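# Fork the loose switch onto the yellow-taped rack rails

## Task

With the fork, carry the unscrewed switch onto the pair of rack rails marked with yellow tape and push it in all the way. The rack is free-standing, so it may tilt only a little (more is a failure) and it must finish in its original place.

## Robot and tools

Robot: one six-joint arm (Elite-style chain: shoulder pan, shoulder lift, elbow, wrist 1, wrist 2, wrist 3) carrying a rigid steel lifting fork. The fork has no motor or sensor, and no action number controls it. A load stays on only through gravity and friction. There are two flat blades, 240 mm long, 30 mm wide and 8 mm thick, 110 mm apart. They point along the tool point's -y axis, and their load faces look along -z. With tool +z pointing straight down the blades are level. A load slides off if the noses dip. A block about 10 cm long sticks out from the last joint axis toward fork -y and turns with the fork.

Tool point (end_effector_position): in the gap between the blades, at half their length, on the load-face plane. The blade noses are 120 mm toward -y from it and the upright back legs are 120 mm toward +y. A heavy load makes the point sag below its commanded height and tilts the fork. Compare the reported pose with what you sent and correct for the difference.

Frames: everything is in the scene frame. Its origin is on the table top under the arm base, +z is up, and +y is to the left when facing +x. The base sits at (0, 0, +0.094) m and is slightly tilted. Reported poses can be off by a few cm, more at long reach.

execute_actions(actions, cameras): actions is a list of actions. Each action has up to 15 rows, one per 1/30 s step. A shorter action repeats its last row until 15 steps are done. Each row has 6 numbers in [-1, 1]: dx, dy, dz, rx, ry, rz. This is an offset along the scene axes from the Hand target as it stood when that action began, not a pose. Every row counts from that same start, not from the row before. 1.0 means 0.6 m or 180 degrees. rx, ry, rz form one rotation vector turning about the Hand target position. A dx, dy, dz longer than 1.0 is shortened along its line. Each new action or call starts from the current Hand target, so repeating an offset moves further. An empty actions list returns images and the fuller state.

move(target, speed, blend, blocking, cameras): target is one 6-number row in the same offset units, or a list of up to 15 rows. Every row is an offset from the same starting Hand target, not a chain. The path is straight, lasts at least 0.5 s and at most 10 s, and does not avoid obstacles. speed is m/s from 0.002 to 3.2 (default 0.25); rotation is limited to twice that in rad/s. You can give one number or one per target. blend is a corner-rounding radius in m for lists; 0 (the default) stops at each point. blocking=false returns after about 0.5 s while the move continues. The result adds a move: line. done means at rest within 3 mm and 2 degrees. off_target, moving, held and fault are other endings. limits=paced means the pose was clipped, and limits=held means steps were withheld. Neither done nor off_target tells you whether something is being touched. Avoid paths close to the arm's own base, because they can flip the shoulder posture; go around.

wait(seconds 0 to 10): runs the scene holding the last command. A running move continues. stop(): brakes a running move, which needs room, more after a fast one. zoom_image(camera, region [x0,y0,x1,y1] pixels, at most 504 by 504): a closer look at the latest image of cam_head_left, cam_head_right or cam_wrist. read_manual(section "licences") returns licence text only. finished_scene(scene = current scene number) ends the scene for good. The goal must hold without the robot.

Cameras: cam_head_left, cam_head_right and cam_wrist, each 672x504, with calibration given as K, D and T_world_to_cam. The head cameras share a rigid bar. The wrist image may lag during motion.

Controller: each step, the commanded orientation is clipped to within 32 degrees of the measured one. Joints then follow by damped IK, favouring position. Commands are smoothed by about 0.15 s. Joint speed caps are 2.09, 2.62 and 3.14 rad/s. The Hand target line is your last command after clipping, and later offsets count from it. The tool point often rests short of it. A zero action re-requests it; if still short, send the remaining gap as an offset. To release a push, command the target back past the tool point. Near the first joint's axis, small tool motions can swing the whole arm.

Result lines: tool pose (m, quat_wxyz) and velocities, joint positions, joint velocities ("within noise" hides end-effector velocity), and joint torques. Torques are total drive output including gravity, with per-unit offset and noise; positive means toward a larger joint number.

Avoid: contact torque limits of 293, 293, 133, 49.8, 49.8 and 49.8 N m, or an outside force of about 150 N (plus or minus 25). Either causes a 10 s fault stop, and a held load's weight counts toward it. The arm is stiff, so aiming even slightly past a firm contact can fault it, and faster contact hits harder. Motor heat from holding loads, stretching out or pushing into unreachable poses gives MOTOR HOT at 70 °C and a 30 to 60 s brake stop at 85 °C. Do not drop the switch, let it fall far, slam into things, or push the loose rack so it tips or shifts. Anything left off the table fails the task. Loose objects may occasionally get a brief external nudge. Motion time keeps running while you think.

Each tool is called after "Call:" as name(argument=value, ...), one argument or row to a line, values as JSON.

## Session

Call:
execute_actions(
  actions=[],
)

Call:
zoom_image(
  camera="cam_head_left",
  region=[280, 70, 480, 280],
)

Call:
zoom_image(
  camera="cam_head_right",
  region=[280, 70, 480, 280],
)

Scene clock: 0.00 s.
end_effector_position=(+0.3721, -0.1179, +0.2683) end_effector_quat_wxyz=(-0.171, +0.978, -0.115, +0.012)
Joint positions: [1.982 -1.736 2.436 -1.964 -1.402 0.575]
Joint velocities: within noise
Joint torques (N m): no reading
Hand target: +0.3721, -0.1179, +0.2683; -0.171, +0.978, -0.115, +0.012
camera_calibration:
cam_wrist: T_world_to_cam=[[0.971635, -0.232132, -0.0451733, -0.367249], [-0.231942, -0.972683, 0.00947392, -0.159603], [-0.0461385, 0.00127239, -0.998934, 0.379723], [0, 0, 0, 1]] pos_world=[0.337333, -0.240977, 0.364241]

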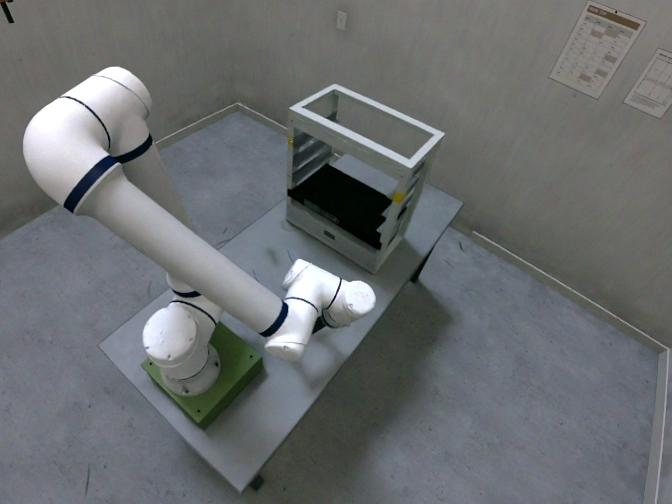

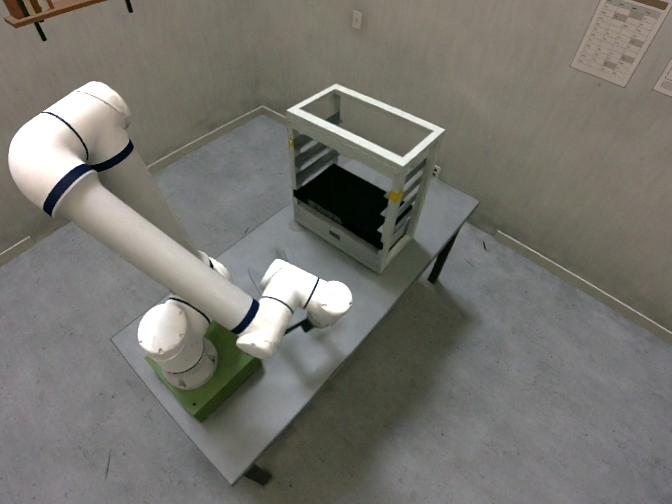

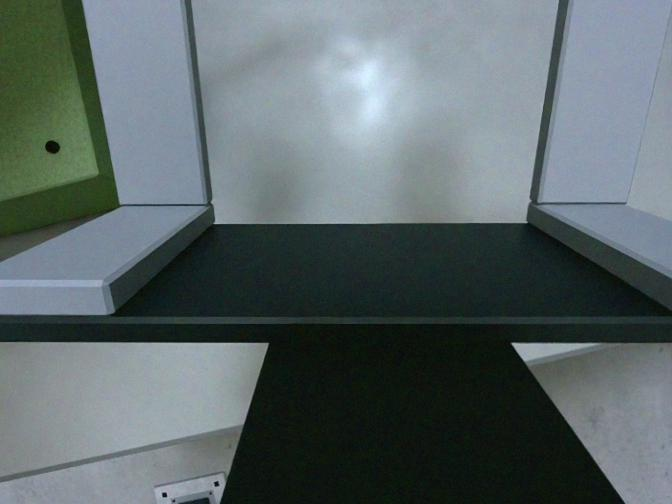

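Scaled by 2.400.

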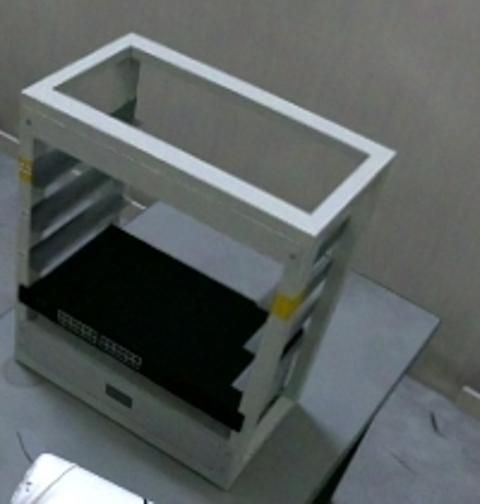

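Scaled by 2.400.

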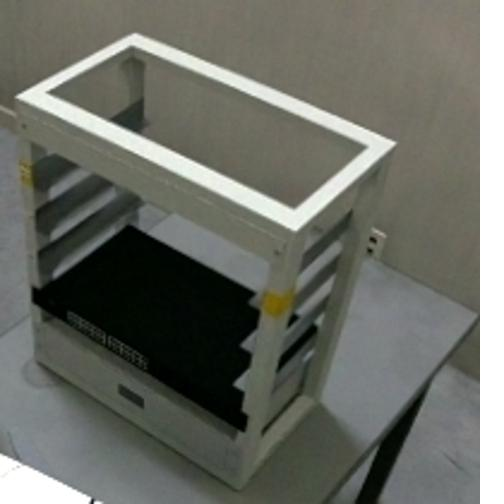

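Call:
move(
  target=[
    [0.15,-0.1,0.4,0,0,0],
    [0.297,-0.217,0.417,0.256,-0.331,-0.371],
    [0.297,-0.217,0.25,0.256,-0.331,-0.371],
  ],
  speed=0.5,
  blend=[0.05,0.05,0],
  cameras=["cam_wrist"],
)

Scene clock: 19.77 s.
end_effector_position=(+0.5503, -0.2481, +0.4183) end_effector_quat_wxyz=(+0.500, -0.500, +0.499, -0.500)
Joint positions: [1.899 -1.454 2.583 -1.088 0.281 -0.033]
Joint torques (N m): [-21.58 -53.54 -49.51 1.38 -2.24 -2.33]
Hand target: +0.5503, -0.2481, +0.4183; +0.500, -0.500, +0.499, -0.500
Off the commanded pose: 0.000 m, 0 deg.
move: done
camera_calibration:
cam_wrist: T_world_to_cam=[[0.0272248, -0.999555, -0.0121804, -0.248357], [-0.344984, 0.00204139, -0.938606, 0.454366], [0.938214, 0.0297554, -0.344775, -0.270321], [0, 0, 0, 1]] pos_world=[0.41713, -0.24113, 0.330245]
Images, in order (width x height): cam_wrist 672x504.

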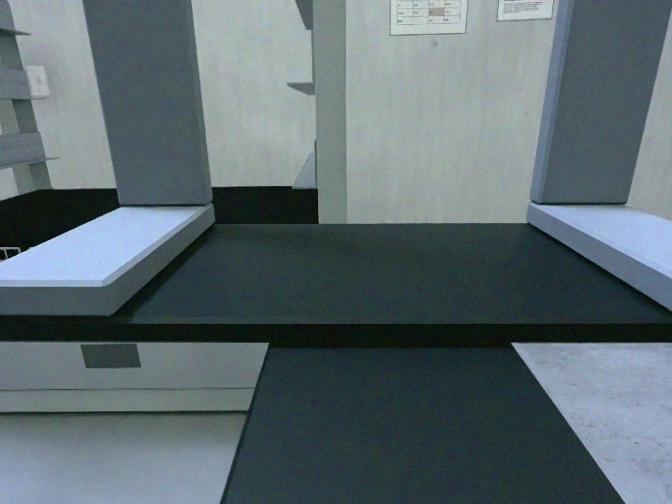

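Call:
move(
  target=[0,0.03,-0.15,0,0,0],
  cameras=["cam_wrist"],
)

Call:
move(
  target=[0,0.3,0,0,0,0],
  cameras=["cam_wrist"],
)

Call:
move(
  target=[0,0.2,0,0,0,0],
  cameras=["cam_wrist"],
)

Scene clock: 24.83 s.
end_effector_position=(+0.5503, -0.2301, +0.3283) end_effector_quat_wxyz=(+0.500, -0.500, +0.499, -0.500)
Joint positions: [1.912 -1.192 2.635 -1.401 0.295 -0.034]
Joint torques (N m): [9.58 -33.68 -1.15 -3.5 1.12 3.62]
Hand target: +0.5503, -0.2301, +0.3283; +0.500, -0.500, +0.499, -0.500
Off the commanded pose: 0.000 m, 0 deg.
move: done
camera_calibration:
cam_wrist: T_world_to_cam=[[0.0272491, -0.999555, -0.0121049, -0.231485], [-0.345665, 0.00194056, -0.938356, 0.370116], [0.937962, 0.0297536, -0.345458, -0.30149], [0, 0, 0, 1]] pos_world=[0.417031, -0.22313, 0.240346]
Images, in order (width x height): cam_wrist 672x504.

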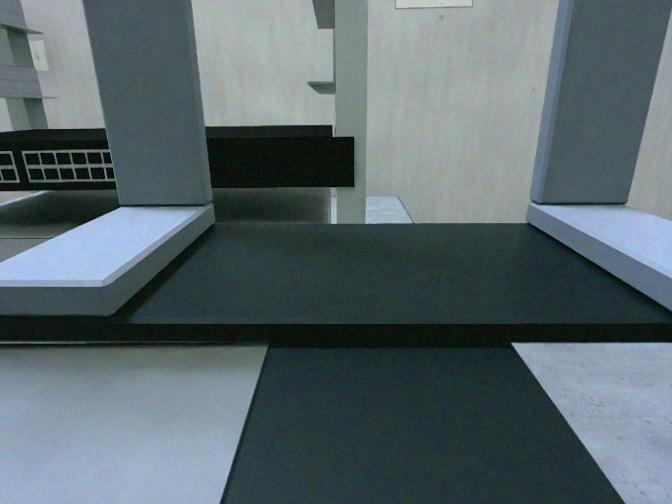

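Scene clock: 26.40 s.
end_effector_position=(+0.5503, -0.0502, +0.3283) end_effector_quat_wxyz=(+0.500, -0.500, +0.499, -0.500)
Joint positions: [2.242 -1.217 2.822 -1.585 0.625 -0.011]
Joint torques (N m): [10.78 -24.96 8.02 -6.13 1.44 3.39]
Hand target: +0.5503, -0.0501, +0.3283; +0.500, -0.500, +0.499, -0.500
Off the commanded pose: 0.000 m, 0 deg.
move: done
camera_calibration:
cam_wrist: T_world_to_cam=[[0.027345, -0.999552, -0.0121336, -0.0516998], [-0.345457, 0.00194092, -0.938433, 0.369605], [0.938036, 0.0298531, -0.345249, -0.306955], [0, 0, 0, 1]] pos_world=[0.417031, -0.0432305, 0.240246]
Images, in order (width x height): cam_wrist 672x504.

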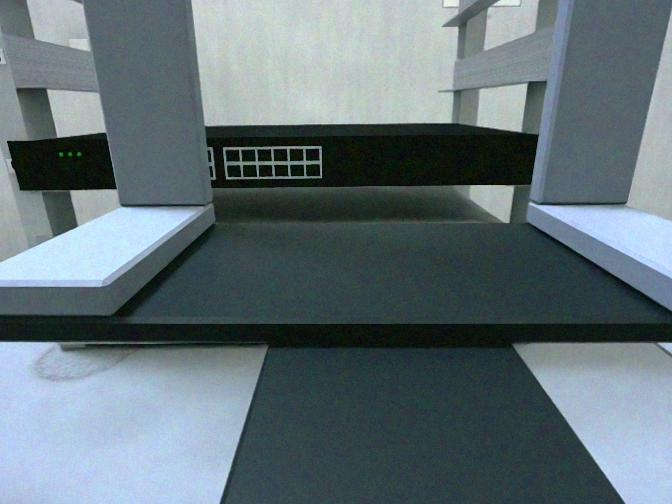

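Scene clock: 27.80 s.
end_effector_position=(+0.5503, +0.0698, +0.3283) end_effector_quat_wxyz=(+0.500, -0.500, +0.499, -0.500)
Joint positions: [2.717 -1.222 2.814 -1.578 1.099 0]
Joint torques (N m): [9.12 -27.15 -21.31 -4.07 1.64 3.44]
Hand target: +0.5503, +0.0699, +0.3283; +0.500, -0.500, +0.499, -0.500
Off the commanded pose: 0.000 m, 0 deg.
move: done
camera_calibration:
cam_wrist: T_world_to_cam=[[0.0273455, -0.999552, -0.0121322, 0.068246], [-0.345457, 0.00193945, -0.938433, 0.369372], [0.938036, 0.0298531, -0.345249, -0.310537], [0, 0, 0, 1]] pos_world=[0.417031, 0.0767695, 0.240246]
Images, in order (width x height): cam_wrist 672x504.

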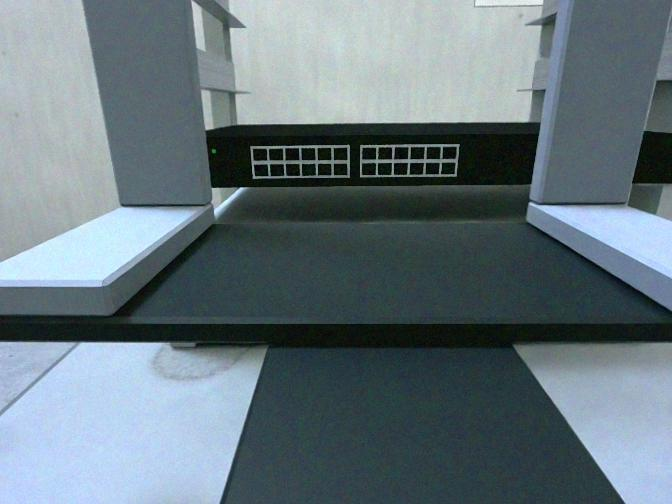

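Call:
move(
  target=[0,0.1333,0,0,0,0],
  cameras=["cam_wrist"],
)

Call:
move(
  target=[0,0.3667,0,0,0,0],
  cameras=["cam_wrist"],
)

Call:
zoom_image(
  camera="cam_wrist",
  region=[200, 0, 560, 250],
)

Call:
move(
  target=[0,-0.84,0,0,0,0],
  cameras=["cam_wrist"],
)

Call:
zoom_image(
  camera="cam_wrist",
  region=[200, 0, 560, 250],
)

Call:
move(
  target=[0,-0.3,0,0,0,0],
  cameras=["cam_wrist"],
)

Call:
zoom_image(
  camera="cam_wrist",
  region=[200, 0, 560, 250],
)

Scene clock: 39.23 s.
end_effector_position=(+0.5503, +0.1498, +0.3283) end_effector_quat_wxyz=(+0.500, -0.500, +0.499, -0.500)
Joint positions: [3.072 -1.222 2.744 -1.51 1.454 0.005]
Joint torques (N m): [9.58 -32.88 -27.05 -4.81 1.46 3.66]
Hand target: +0.5503, +0.1499, +0.3283; +0.500, -0.500, +0.499, -0.500
Off the commanded pose: 0.000 m, 0 deg.
move: done
camera_calibration:
cam_wrist: T_world_to_cam=[[0.0273455, -0.999552, -0.0121322, 0.14821], [-0.345457, 0.00193945, -0.938433, 0.369217], [0.938036, 0.0298531, -0.345249, -0.312925], [0, 0, 0, 1]] pos_world=[0.417031, 0.15677, 0.240246]
Images, in order (width x height): cam_wrist 672x504.

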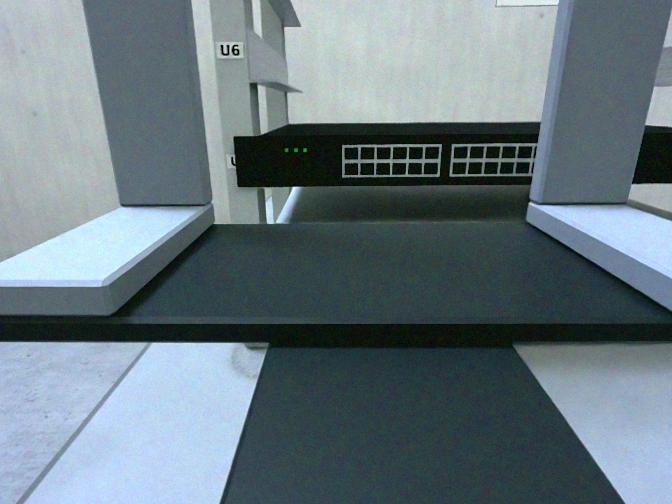

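Scene clock: 40.87 s.
end_effector_position=(+0.5503, +0.3698, +0.3283) end_effector_quat_wxyz=(+0.500, -0.500, +0.499, -0.500)
Joint positions: [3.746 -1.138 2.432 -1.28 2.128 0.013]
Joint torques (N m): [8.31 -53.11 -41.45 -3.49 2.19 3.55]
Hand target: +0.5503, +0.3699, +0.3283; +0.500, -0.500, +0.499, -0.500
Off the commanded pose: 0.000 m, 0 deg.
move: done
camera_calibration:
cam_wrist: T_world_to_cam=[[0.0273467, -0.999552, -0.0121313, 0.368111], [-0.345368, 0.00194095, -0.938465, 0.36876], [0.938069, 0.0298537, -0.345161, -0.319528], [0, 0, 0, 1]] pos_world=[0.41703, 0.37677, 0.240246]
Images, in order (width x height): cam_wrist 672x504.

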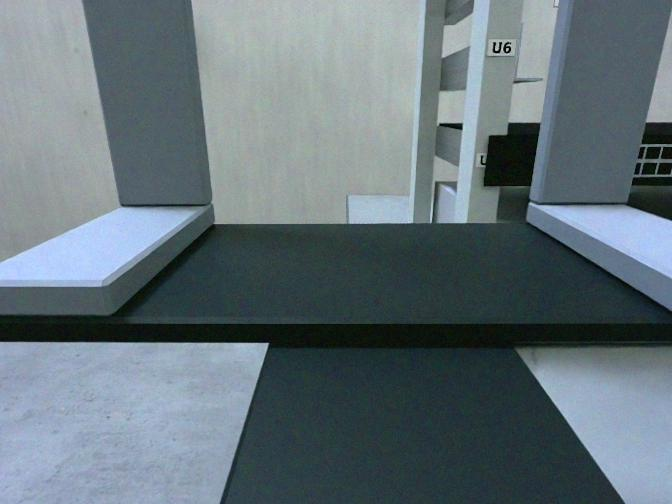

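Scaled by 1.400.

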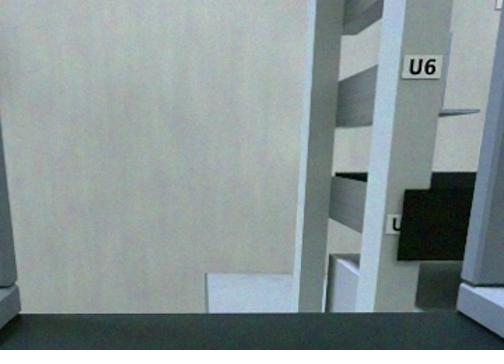

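Scene clock: 43.70 s.
end_effector_position=(+0.5503, -0.1340, +0.3283) end_effector_quat_wxyz=(+0.500, -0.500, +0.499, -0.500)
Joint positions: [2.042 -1.215 2.755 -1.512 0.424 -0.02]
Joint torques (N m): [-21.69 -55.58 -19.35 0.23 -1.92 -2.59]
Hand target: +0.5503, -0.1341, +0.3283; +0.500, -0.500, +0.499, -0.500
Off the commanded pose: 0.000 m, 0 deg.
move: done
camera_calibration:
cam_wrist: T_world_to_cam=[[0.0272195, -0.999555, -0.0121906, -0.135399], [-0.345369, 0.00204054, -0.938465, 0.369785], [0.938072, 0.0297548, -0.34516, -0.304595], [0, 0, 0, 1]] pos_world=[0.41713, -0.12703, 0.240246]
Images, in order (width x height): cam_wrist 672x504.

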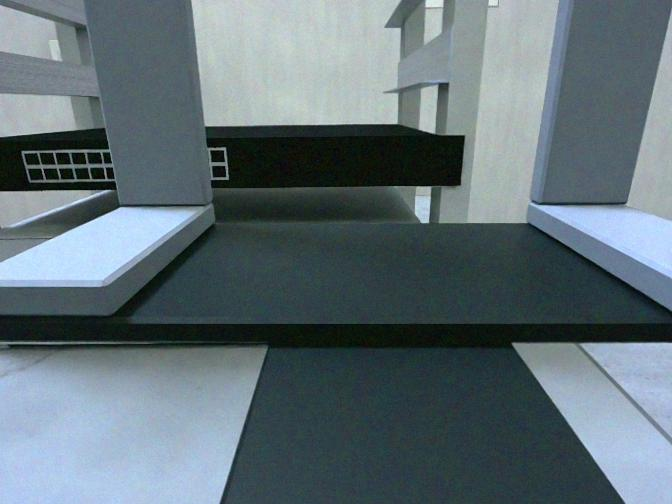

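Scaled by 1.400.

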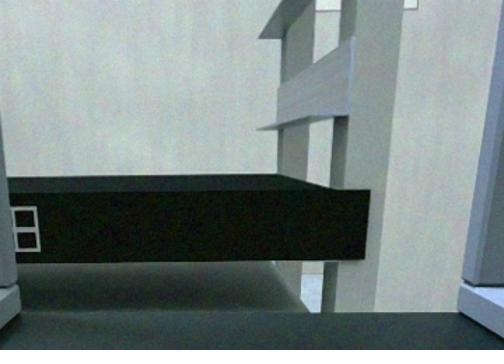

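Scene clock: 45.23 s.
end_effector_position=(+0.5503, -0.3140, +0.3283) end_effector_quat_wxyz=(+0.500, -0.500, +0.499, -0.500)
Joint positions: [1.846 -1.154 2.51 -1.305 0.229 -0.044]
Joint torques (N m): [-21.1 -42.22 -31.17 1.97 -2.48 -2.31]
Hand target: +0.5503, -0.3141, +0.3283; +0.500, -0.500, +0.499, -0.500
Off the commanded pose: 0.000 m, 0 deg.
move: done
camera_calibration:
cam_wrist: T_world_to_cam=[[0.0272195, -0.999555, -0.0121906, -0.315316], [-0.345369, 0.00204054, -0.938465, 0.370118], [0.938072, 0.0297548, -0.34516, -0.299145], [0, 0, 0, 1]] pos_world=[0.41703, -0.30703, 0.240246]
Images, in order (width x height): cam_wrist 672x504.

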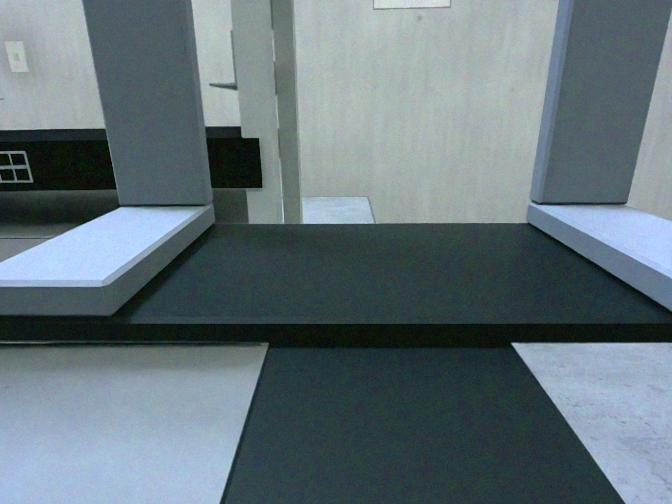

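Scaled by 1.400.

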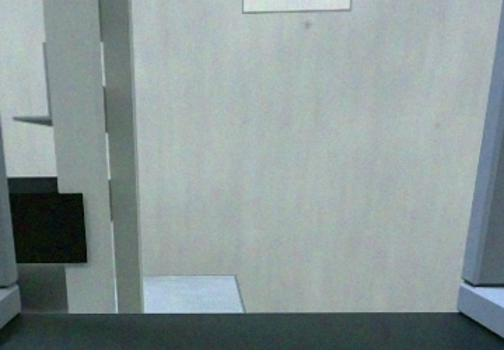

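Call:
move(
  target=[
    [0.05,0.1,0.15,0,0.5,0],
    [0.133,0.538,-0.05,0,0.5,0],
  ],
  speed=0.4,
  blend=[0.05,0],
)

Scene clock: 67.80 s.
end_effector_position=(+0.6301, +0.0086, +0.2984) end_effector_quat_wxyz=(-0.001, +0.707, -0.707, +0.000)
Joint positions: [2.825 -1.421 1.993 1.013 1.568 -0.364]
Joint torques (N m): [9.69 -44.57 -71.83 4.54 0.9 3.34]
Hand target: +0.6301, +0.0087, +0.2983; -0.001, +0.707, -0.707, +0.000
Off the commanded pose: 0.000 m, 0 deg.
move: done

Call:
move(
  target=[
    [-0.0252,0.0004,-0.2388,0,0,0.0039],
    [0.3165,0.0045,-0.2388,0,0,0.0039],
  ],
  speed=[0.2,0.1],
  cameras=["all"],
)

Call:
zoom_image(
  camera="cam_head_right",
  region=[260, 70, 480, 280],
)

Scene clock: 76.67 s.
end_effector_position=(+0.8199, +0.0114, +0.1550) end_effector_quat_wxyz=(-0.001, +0.712, -0.702, +0.000)
Joint positions: [2.932 -1.004 1.698 0.89 1.567 -0.269]
Joint torques (N m): [8.39 -85.47 -66.04 9.47 0.56 3.71]
Hand target: +0.8200, +0.0114, +0.1550; -0.001, +0.712, -0.702, +0.000
Off the commanded pose: 0.000 m, 0 deg.
move: done
camera_calibration:
cam_wrist: T_world_to_cam=[[0.000106065, -0.999629, -0.0272457, 0.025054], [-0.938409, -0.0095136, 0.345395, 0.587304], [-0.345526, 0.025531, -0.938062, 0.522822], [0, 0, 0, 1]] pos_world=[0.731778, 0.0172839, 0.28827]

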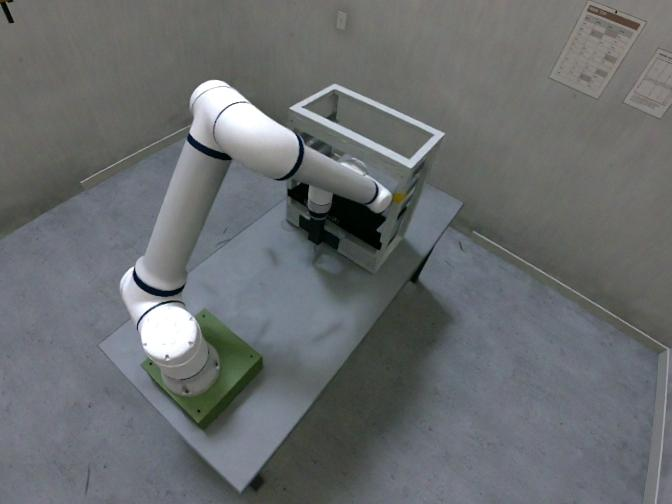

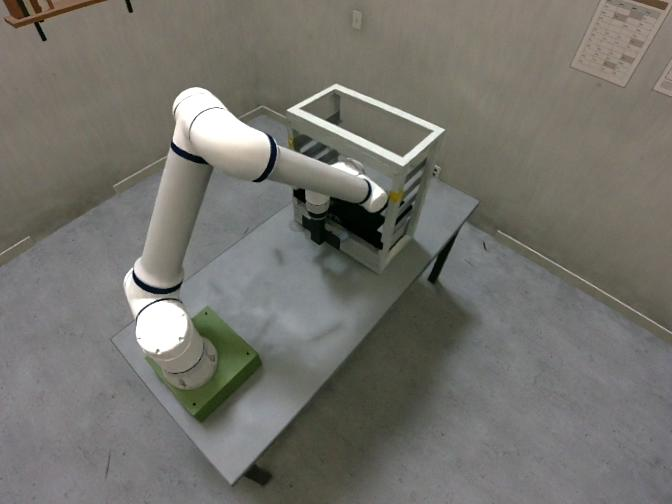

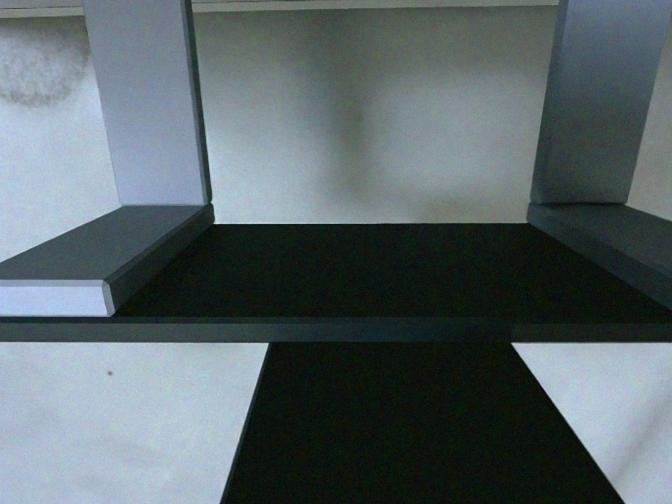

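Scaled by 2.291.

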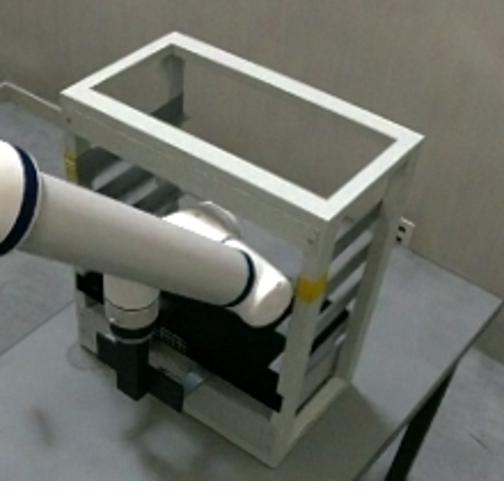

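Call:
move(
  target=[0,0,0.025,0,0,0],
  speed=0.015,
)

Call:
move(
  target=[0,0,0.0117,0,0,0],
  speed=0.012,
)

Call:
move(
  target=[0,0,0.0117,0,0,0],
  speed=0.012,
)

Scene clock: 82.17 s.
end_effector_position=(+0.8200, +0.0114, +0.1698) end_effector_quat_wxyz=(-0.001, +0.712, -0.702, +0.000)
Joint positions: [2.932 -1.018 1.69 0.912 1.567 -0.269]
Joint torques (N m): [-12.53 -114.07 -67.93 9.26 0.91 -1.6]
Hand target: +0.8200, +0.0114, +0.1700; -0.001, +0.712, -0.702, +0.000
Off the commanded pose: 0.000 m, 0 deg.
move: done

Scene clock: 83.00 s.
end_effector_position=(+0.8200, +0.0114, +0.1768) end_effector_quat_wxyz=(-0.001, +0.712, -0.702, +0.000)
Joint positions: [2.932 -1.025 1.686 0.923 1.567 -0.269]
Joint torques (N m): [-16.37 -147.64 -95.92 4.53 -4.66 -1.83]
Hand target: +0.8200, +0.0114, +0.1771; -0.001, +0.712, -0.702, +0.000
Off the commanded pose: 0.000 m, 0 deg.
move: done

Scene clock: 83.83 s.
end_effector_position=(+0.8200, +0.0114, +0.1839) end_effector_quat_wxyz=(-0.001, +0.712, -0.702, +0.000)
Joint positions: [2.932 -1.032 1.683 0.934 1.567 -0.269]
Joint torques (N m): [-20.08 -148.92 -97.11 4.71 -4.57 -2.2]
Hand target: +0.8200, +0.0114, +0.1841; -0.001, +0.712, -0.702, +0.000
Off the commanded pose: 0.000 m, 0 deg.
move: done

Call:
move(
  target=[
    [-0.5,-0.0061,0,0,0,0],
    [-0.5,-0.0061,0.4445,0,0,0],
  ],
  speed=[0.1,0.12],
  cameras=["all"],
)

Call:
zoom_image(
  camera="cam_head_right",
  region=[220, 70, 480, 300],
)

Call:
zoom_image(
  camera="cam_head_left",
  region=[220, 70, 480, 300],
)

Scene clock: 102.00 s.
end_effector_position=(+0.5200, +0.0077, +0.4506) end_effector_quat_wxyz=(-0.001, +0.712, -0.702, +0.000)
Joint positions: [2.704 -1.729 2.003 1.31 1.57 -0.497]
Joint torques (N m): [-22.38 -69.81 -114.19 5.43 -3.31 -2.27]
Hand target: +0.5200, +0.0077, +0.4508; -0.001, +0.712, -0.702, +0.000
Off the commanded pose: 0.000 m, 0 deg.
move: done
camera_calibration:
cam_wrist: T_world_to_cam=[[0.000106065, -0.999629, -0.0272457, 0.0294382], [-0.938409, -0.0095136, 0.345395, 0.203776], [-0.345526, 0.025531, -0.938062, 0.696491], [0, 0, 0, 1]] pos_world=[0.431878, 0.0135839, 0.58377]

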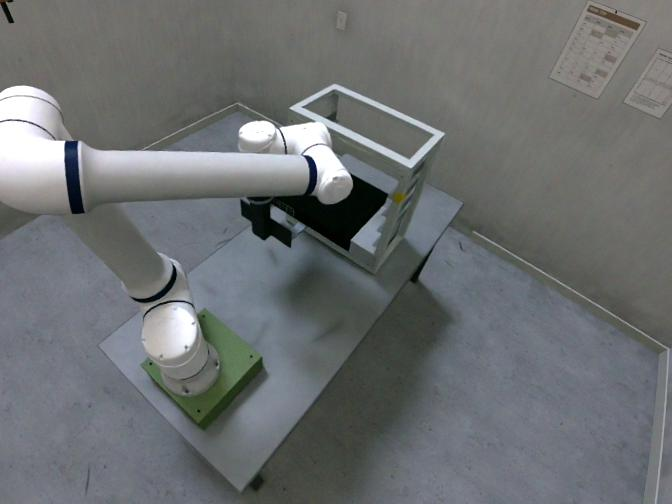

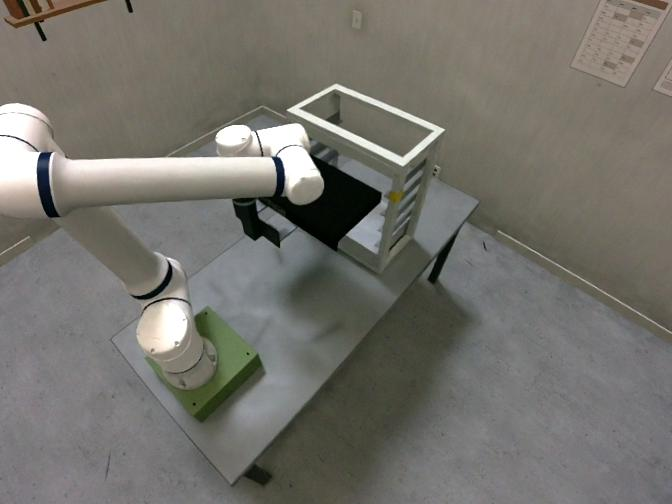

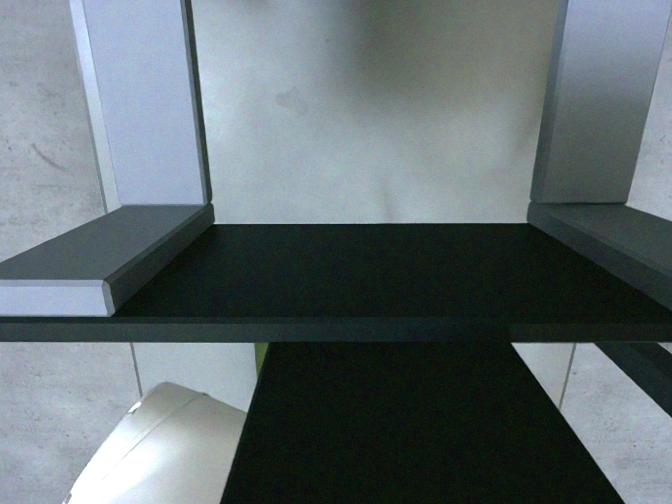

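Scaled by 1.938.

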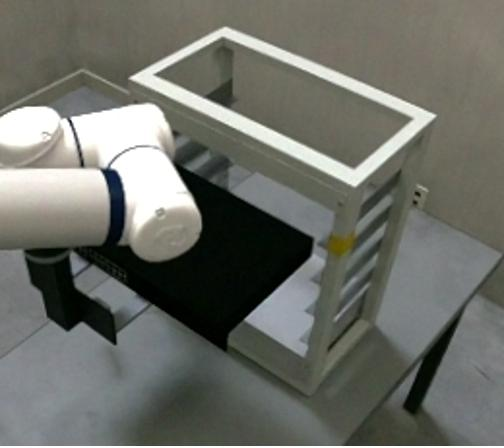

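Scaled by 1.938.

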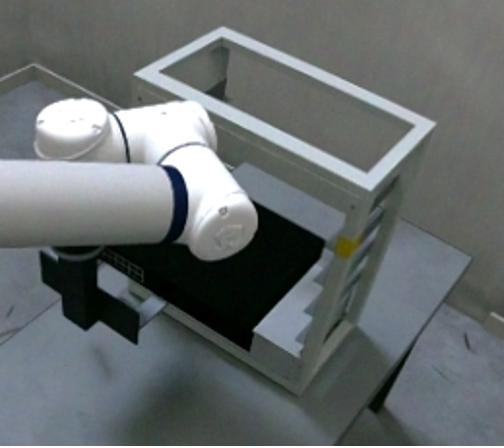

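Call:
move(
  target=[0.44,0.0054,0,0,0,0],
  speed=0.1,
  cameras=["cam_head_left","cam_head_right"],
)

Call:
zoom_image(
  camera="cam_head_right",
  region=[260, 80, 460, 280],
)

Call:
zoom_image(
  camera="cam_head_left",
  region=[260, 80, 460, 280],
)

Scene clock: 109.07 s.
end_effector_position=(+0.7838, +0.0110, +0.4508) end_effector_quat_wxyz=(-0.001, +0.712, -0.702, +0.000)
Joint positions: [2.915 -1.271 1.515 1.34 1.567 -0.286]
Joint torques (N m): [10.67 -101.64 -114.95 4.58 -1.3 3.31]
Hand target: +0.7840, +0.0110, +0.4508; -0.001, +0.712, -0.702, +0.000
Off the commanded pose: 0.000 m, 0 deg.
move: done
Images, in order (width x height): cam_head_left 672x504, cam_head_right 672x504.

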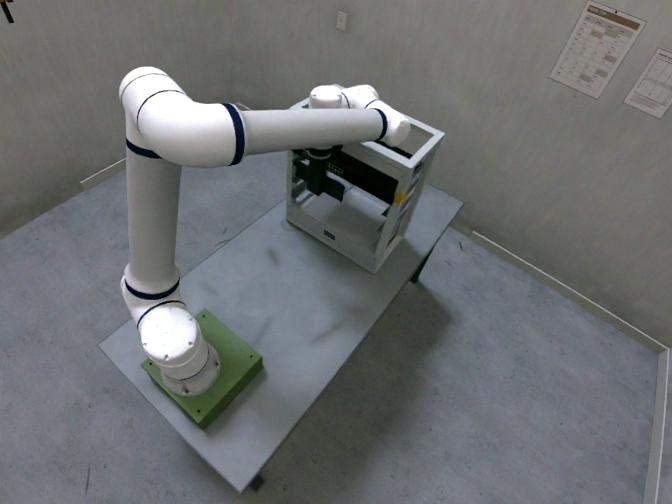

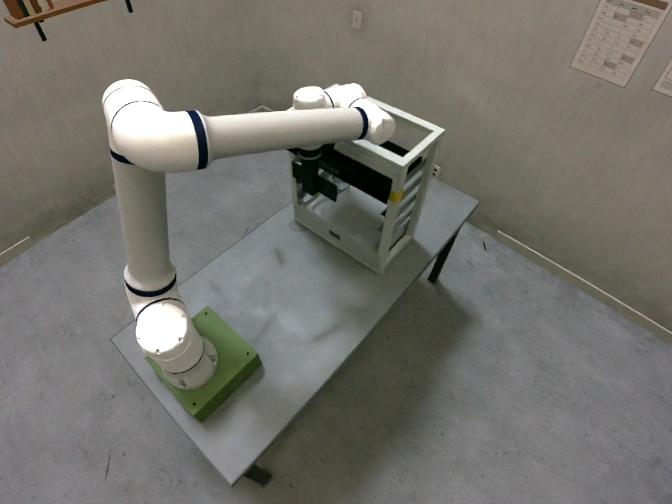

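Scaled by 2.520.

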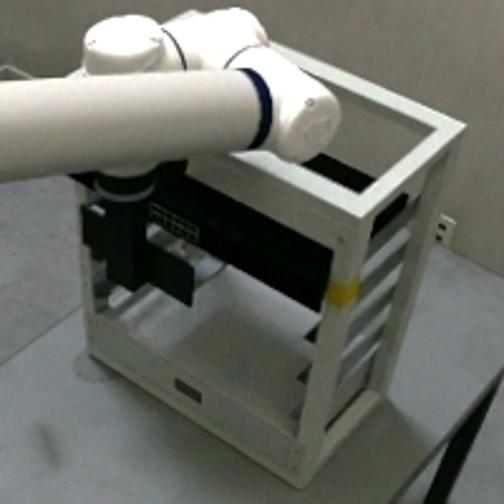

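Scaled by 2.520.

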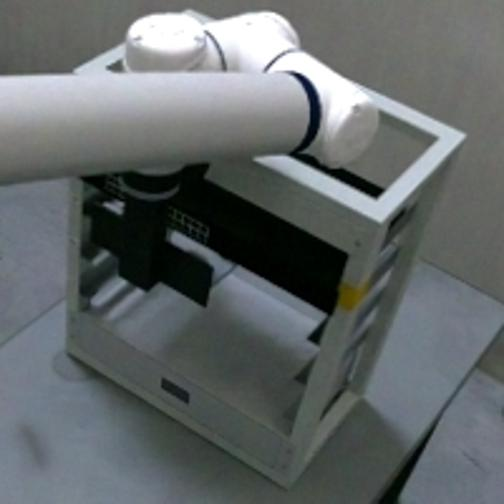

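Call:
move(
  target=[
    [0.055,0.0007,0,0,0,0],
    [0.055,0.0007,-0.013,0,0,0],
  ],
  speed=[0.06,0.015],
)

Call:
move(
  target=[0,0,-0.01,0,0,0],
  speed=0.012,
)

Call:
move(
  target=[0,0,-0.01,0,0,0],
  speed=0.02,
)

Scene clock: 114.90 s.
end_effector_position=(+0.8170, +0.0114, +0.4432) end_effector_quat_wxyz=(-0.001, +0.712, -0.702, +0.000)
Joint positions: [2.93 -1.213 1.451 1.346 1.567 -0.272]
Joint torques (N m): [8.49 -112.2 -92.07 -0.33 -1.98 3.59]
Hand target: +0.8170, +0.0114, +0.4430; -0.001, +0.712, -0.702, +0.000
Off the commanded pose: 0.000 m, 0 deg.
move: done

Scene clock: 115.67 s.
end_effector_position=(+0.8170, +0.0114, +0.4373) end_effector_quat_wxyz=(-0.001, +0.712, -0.702, +0.000)
Joint positions: [2.93 -1.211 1.459 1.336 1.567 -0.272]
Joint torques (N m): [4.8 -75.81 -58.05 4.17 -1.59 3.29]
Hand target: +0.8170, +0.0114, +0.4370; -0.001, +0.712, -0.702, +0.000
Off the commanded pose: 0.000 m, 0 deg.
move: done

Scene clock: 116.40 s.
end_effector_position=(+0.8170, +0.0114, +0.4312) end_effector_quat_wxyz=(-0.001, +0.712, -0.702, +0.000)
Joint positions: [2.93 -1.209 1.466 1.326 1.567 -0.271]
Joint torques (N m): [7.18 -75.94 -57.42 4.34 -0.1 3.55]
Hand target: +0.8170, +0.0114, +0.4310; -0.001, +0.712, -0.702, +0.000
Off the commanded pose: 0.000 m, 0 deg.
move: done

Call:
move(
  target=[
    [0,0,-0.012,0,0,0],
    [-0.32,-0.0039,-0.012,0,0,0],
    [-0.32,-0.0039,0.053,0,0,0],
    [-0.275,-0.0034,0.053,0,0,0],
  ],
  speed=[0.04,0.15,0.15,0.08],
  cameras=["cam_head_left","cam_head_right"],
)

Call:
zoom_image(
  camera="cam_head_right",
  region=[260, 80, 460, 280],
)

Call:
move(
  target=[0.0033,0,0,0,0,0],
  speed=0.01,
)

Call:
move(
  target=[0.0067,0.0001,0,0,0,0],
  speed=0.01,
)

Scene clock: 123.97 s.
end_effector_position=(+0.6519, +0.0094, +0.4628) end_effector_quat_wxyz=(-0.001, +0.712, -0.702, +0.000)
Joint positions: [2.839 -1.495 1.761 1.319 1.568 -0.362]
Joint torques (N m): [9.78 -44.96 -82.21 9.52 -0.54 3.5]
Hand target: +0.6520, +0.0094, +0.4628; -0.001, +0.712, -0.702, +0.000
Off the commanded pose: 0.000 m, 0 deg.
move: done
Images, in order (width x height): cam_head_left 672x504, cam_head_right 672x504.

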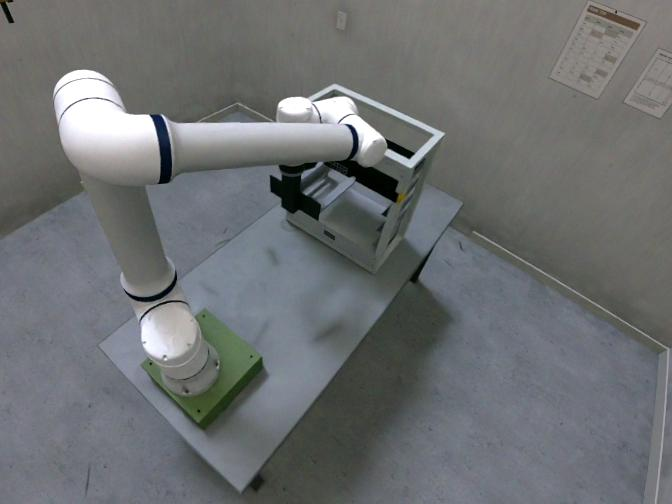

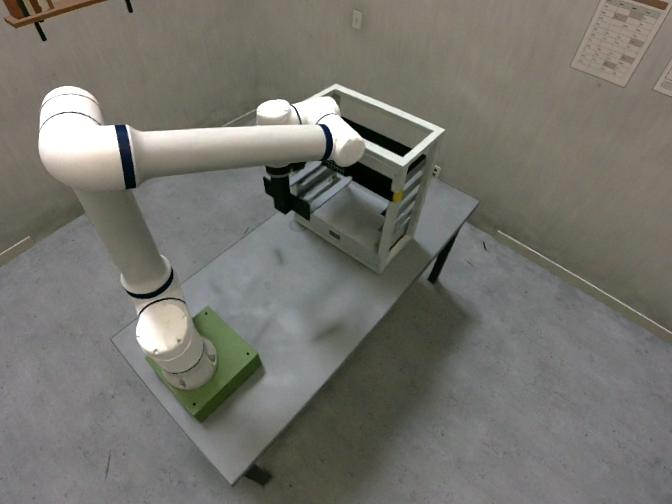

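Scaled by 2.520.

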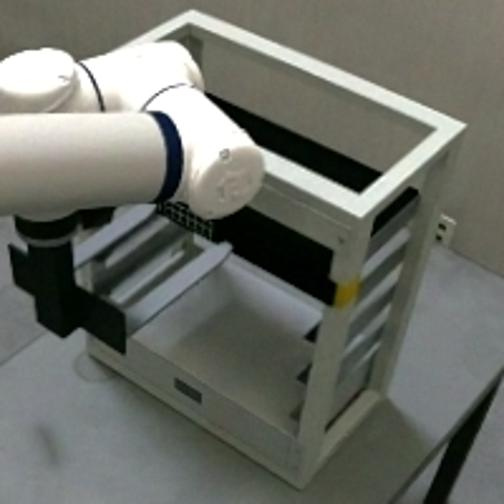

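Scene clock: 124.67 s.
end_effector_position=(+0.6539, +0.0093, +0.4628) end_effector_quat_wxyz=(-0.001, +0.712, -0.702, +0.000)
Joint positions: [2.84 -1.492 1.757 1.319 1.568 -0.361]
Joint torques (N m): [8.65 -47.18 -82 9.26 -0.13 3.28]
Hand target: +0.6540, +0.0094, +0.4628; -0.001, +0.712, -0.702, +0.000
Off the commanded pose: 0.000 m, 0 deg.
move: done

Scene clock: 125.37 s.
end_effector_position=(+0.6578, +0.0094, +0.4628) end_effector_quat_wxyz=(-0.001, +0.712, -0.702, +0.000)
Joint positions: [2.843 -1.485 1.75 1.319 1.568 -0.358]
Joint torques (N m): [9.67 -45.39 -81.86 9.28 -2.24 3.24]
Hand target: +0.6580, +0.0094, +0.4628; -0.001, +0.712, -0.702, +0.000
Off the commanded pose: 0.000 m, 0 deg.
move: done

Call:
move(
  target=[0.005,0,0,0,0,0],
  speed=0.008,
)

Call:
move(
  target=[0.0033,0,0,0,0,0],
  speed=0.008,
)

Call:
move(
  target=[0.0033,0,0,0,0,0],
  speed=0.008,
)

Scene clock: 128.03 s.
end_effector_position=(+0.6609, +0.0094, +0.4628) end_effector_quat_wxyz=(-0.001, +0.712, -0.702, +0.000)
Joint positions: [2.845 -1.48 1.745 1.32 1.568 -0.356]
Joint torques (N m): [3.84 -43.35 -92.6 -1.49 -2.9 5.65]
Hand target: +0.6610, +0.0094, +0.4628; -0.001, +0.712, -0.702, +0.000
Off the commanded pose: 0.000 m, 0 deg.
move: done

Scene clock: 128.73 s.
end_effector_position=(+0.6629, +0.0094, +0.4628) end_effector_quat_wxyz=(-0.001, +0.712, -0.702, +0.000)
Joint positions: [2.846 -1.477 1.741 1.32 1.568 -0.355]
Joint torques (N m): [6.01 -44.62 -92.82 3.41 -3.25 6.05]
Hand target: +0.6630, +0.0094, +0.4628; -0.001, +0.712, -0.702, +0.000
Off the commanded pose: 0.000 m, 0 deg.
move: done

Scene clock: 129.43 s.
end_effector_position=(+0.6649, +0.0094, +0.4628) end_effector_quat_wxyz=(-0.001, +0.712, -0.702, +0.000)
Joint positions: [2.848 -1.473 1.737 1.32 1.568 -0.353]
Joint torques (N m): [5.63 -31.77 -99.31 -8.1 -3.47 6.7]
Hand target: +0.6650, +0.0094, +0.4628; -0.001, +0.712, -0.702, +0.000
Off the commanded pose: 0.000 m, 0 deg.
move: done

Call:
move(
  target=[0.0018,0,0,0,0,0],
  speed=0.006,
)

Scene clock: 131.87 s.
end_effector_position=(+0.6659, +0.0094, +0.4628) end_effector_quat_wxyz=(-0.001, +0.712, -0.702, +0.000)
Joint positions: [2.849 -1.471 1.735 1.321 1.568 -0.353]
Joint torques (N m): [7.7 -14.44 -116.57 -19.92 -7.98 9.86]
Hand target: +0.6661, +0.0094, +0.4628; -0.001, +0.712, -0.702, +0.000
Off the commanded pose: 0.000 m, 0 deg.
move: done

Call:
move(
  target=[-0.2,-0.0024,0,0,0,0],
  speed=0.2,
  cameras=["cam_head_left","cam_head_right"],
)

Call:
zoom_image(
  camera="cam_head_right",
  region=[260, 80, 460, 280],
)

Call:
zoom_image(
  camera="cam_head_left",
  region=[260, 80, 460, 280],
)

Scene clock: 136.30 s.
end_effector_position=(+0.5462, +0.0080, +0.4628) end_effector_quat_wxyz=(-0.001, +0.712, -0.702, +0.000)
Joint positions: [2.738 -1.684 1.943 1.325 1.569 -0.463]
Joint torques (N m): [-22.11 -52.19 -56.57 9.32 -2.71 -2.46]
Hand target: +0.5461, +0.0080, +0.4628; -0.001, +0.712, -0.702, +0.000
Off the commanded pose: 0.000 m, 0 deg.
move: done
Images, in order (width x height): cam_head_left 672x504, cam_head_right 672x504.

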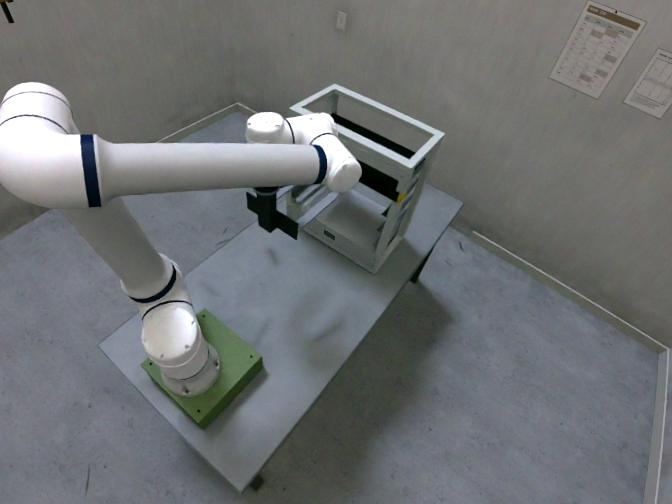

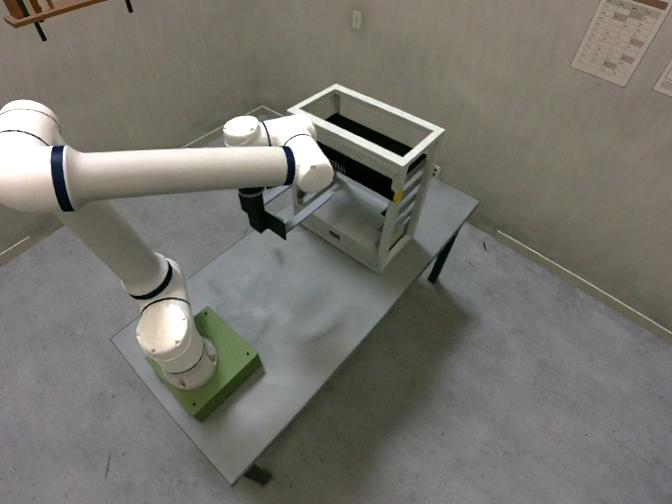

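Scaled by 2.520.

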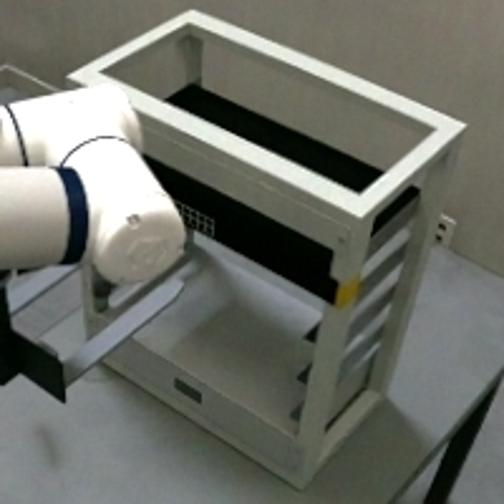

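Scaled by 2.520.

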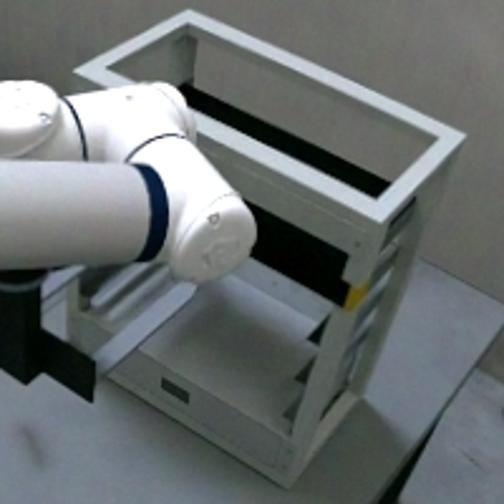

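Call:
finished_scene(
  scene=2,
)

The scene is finished: the task was done.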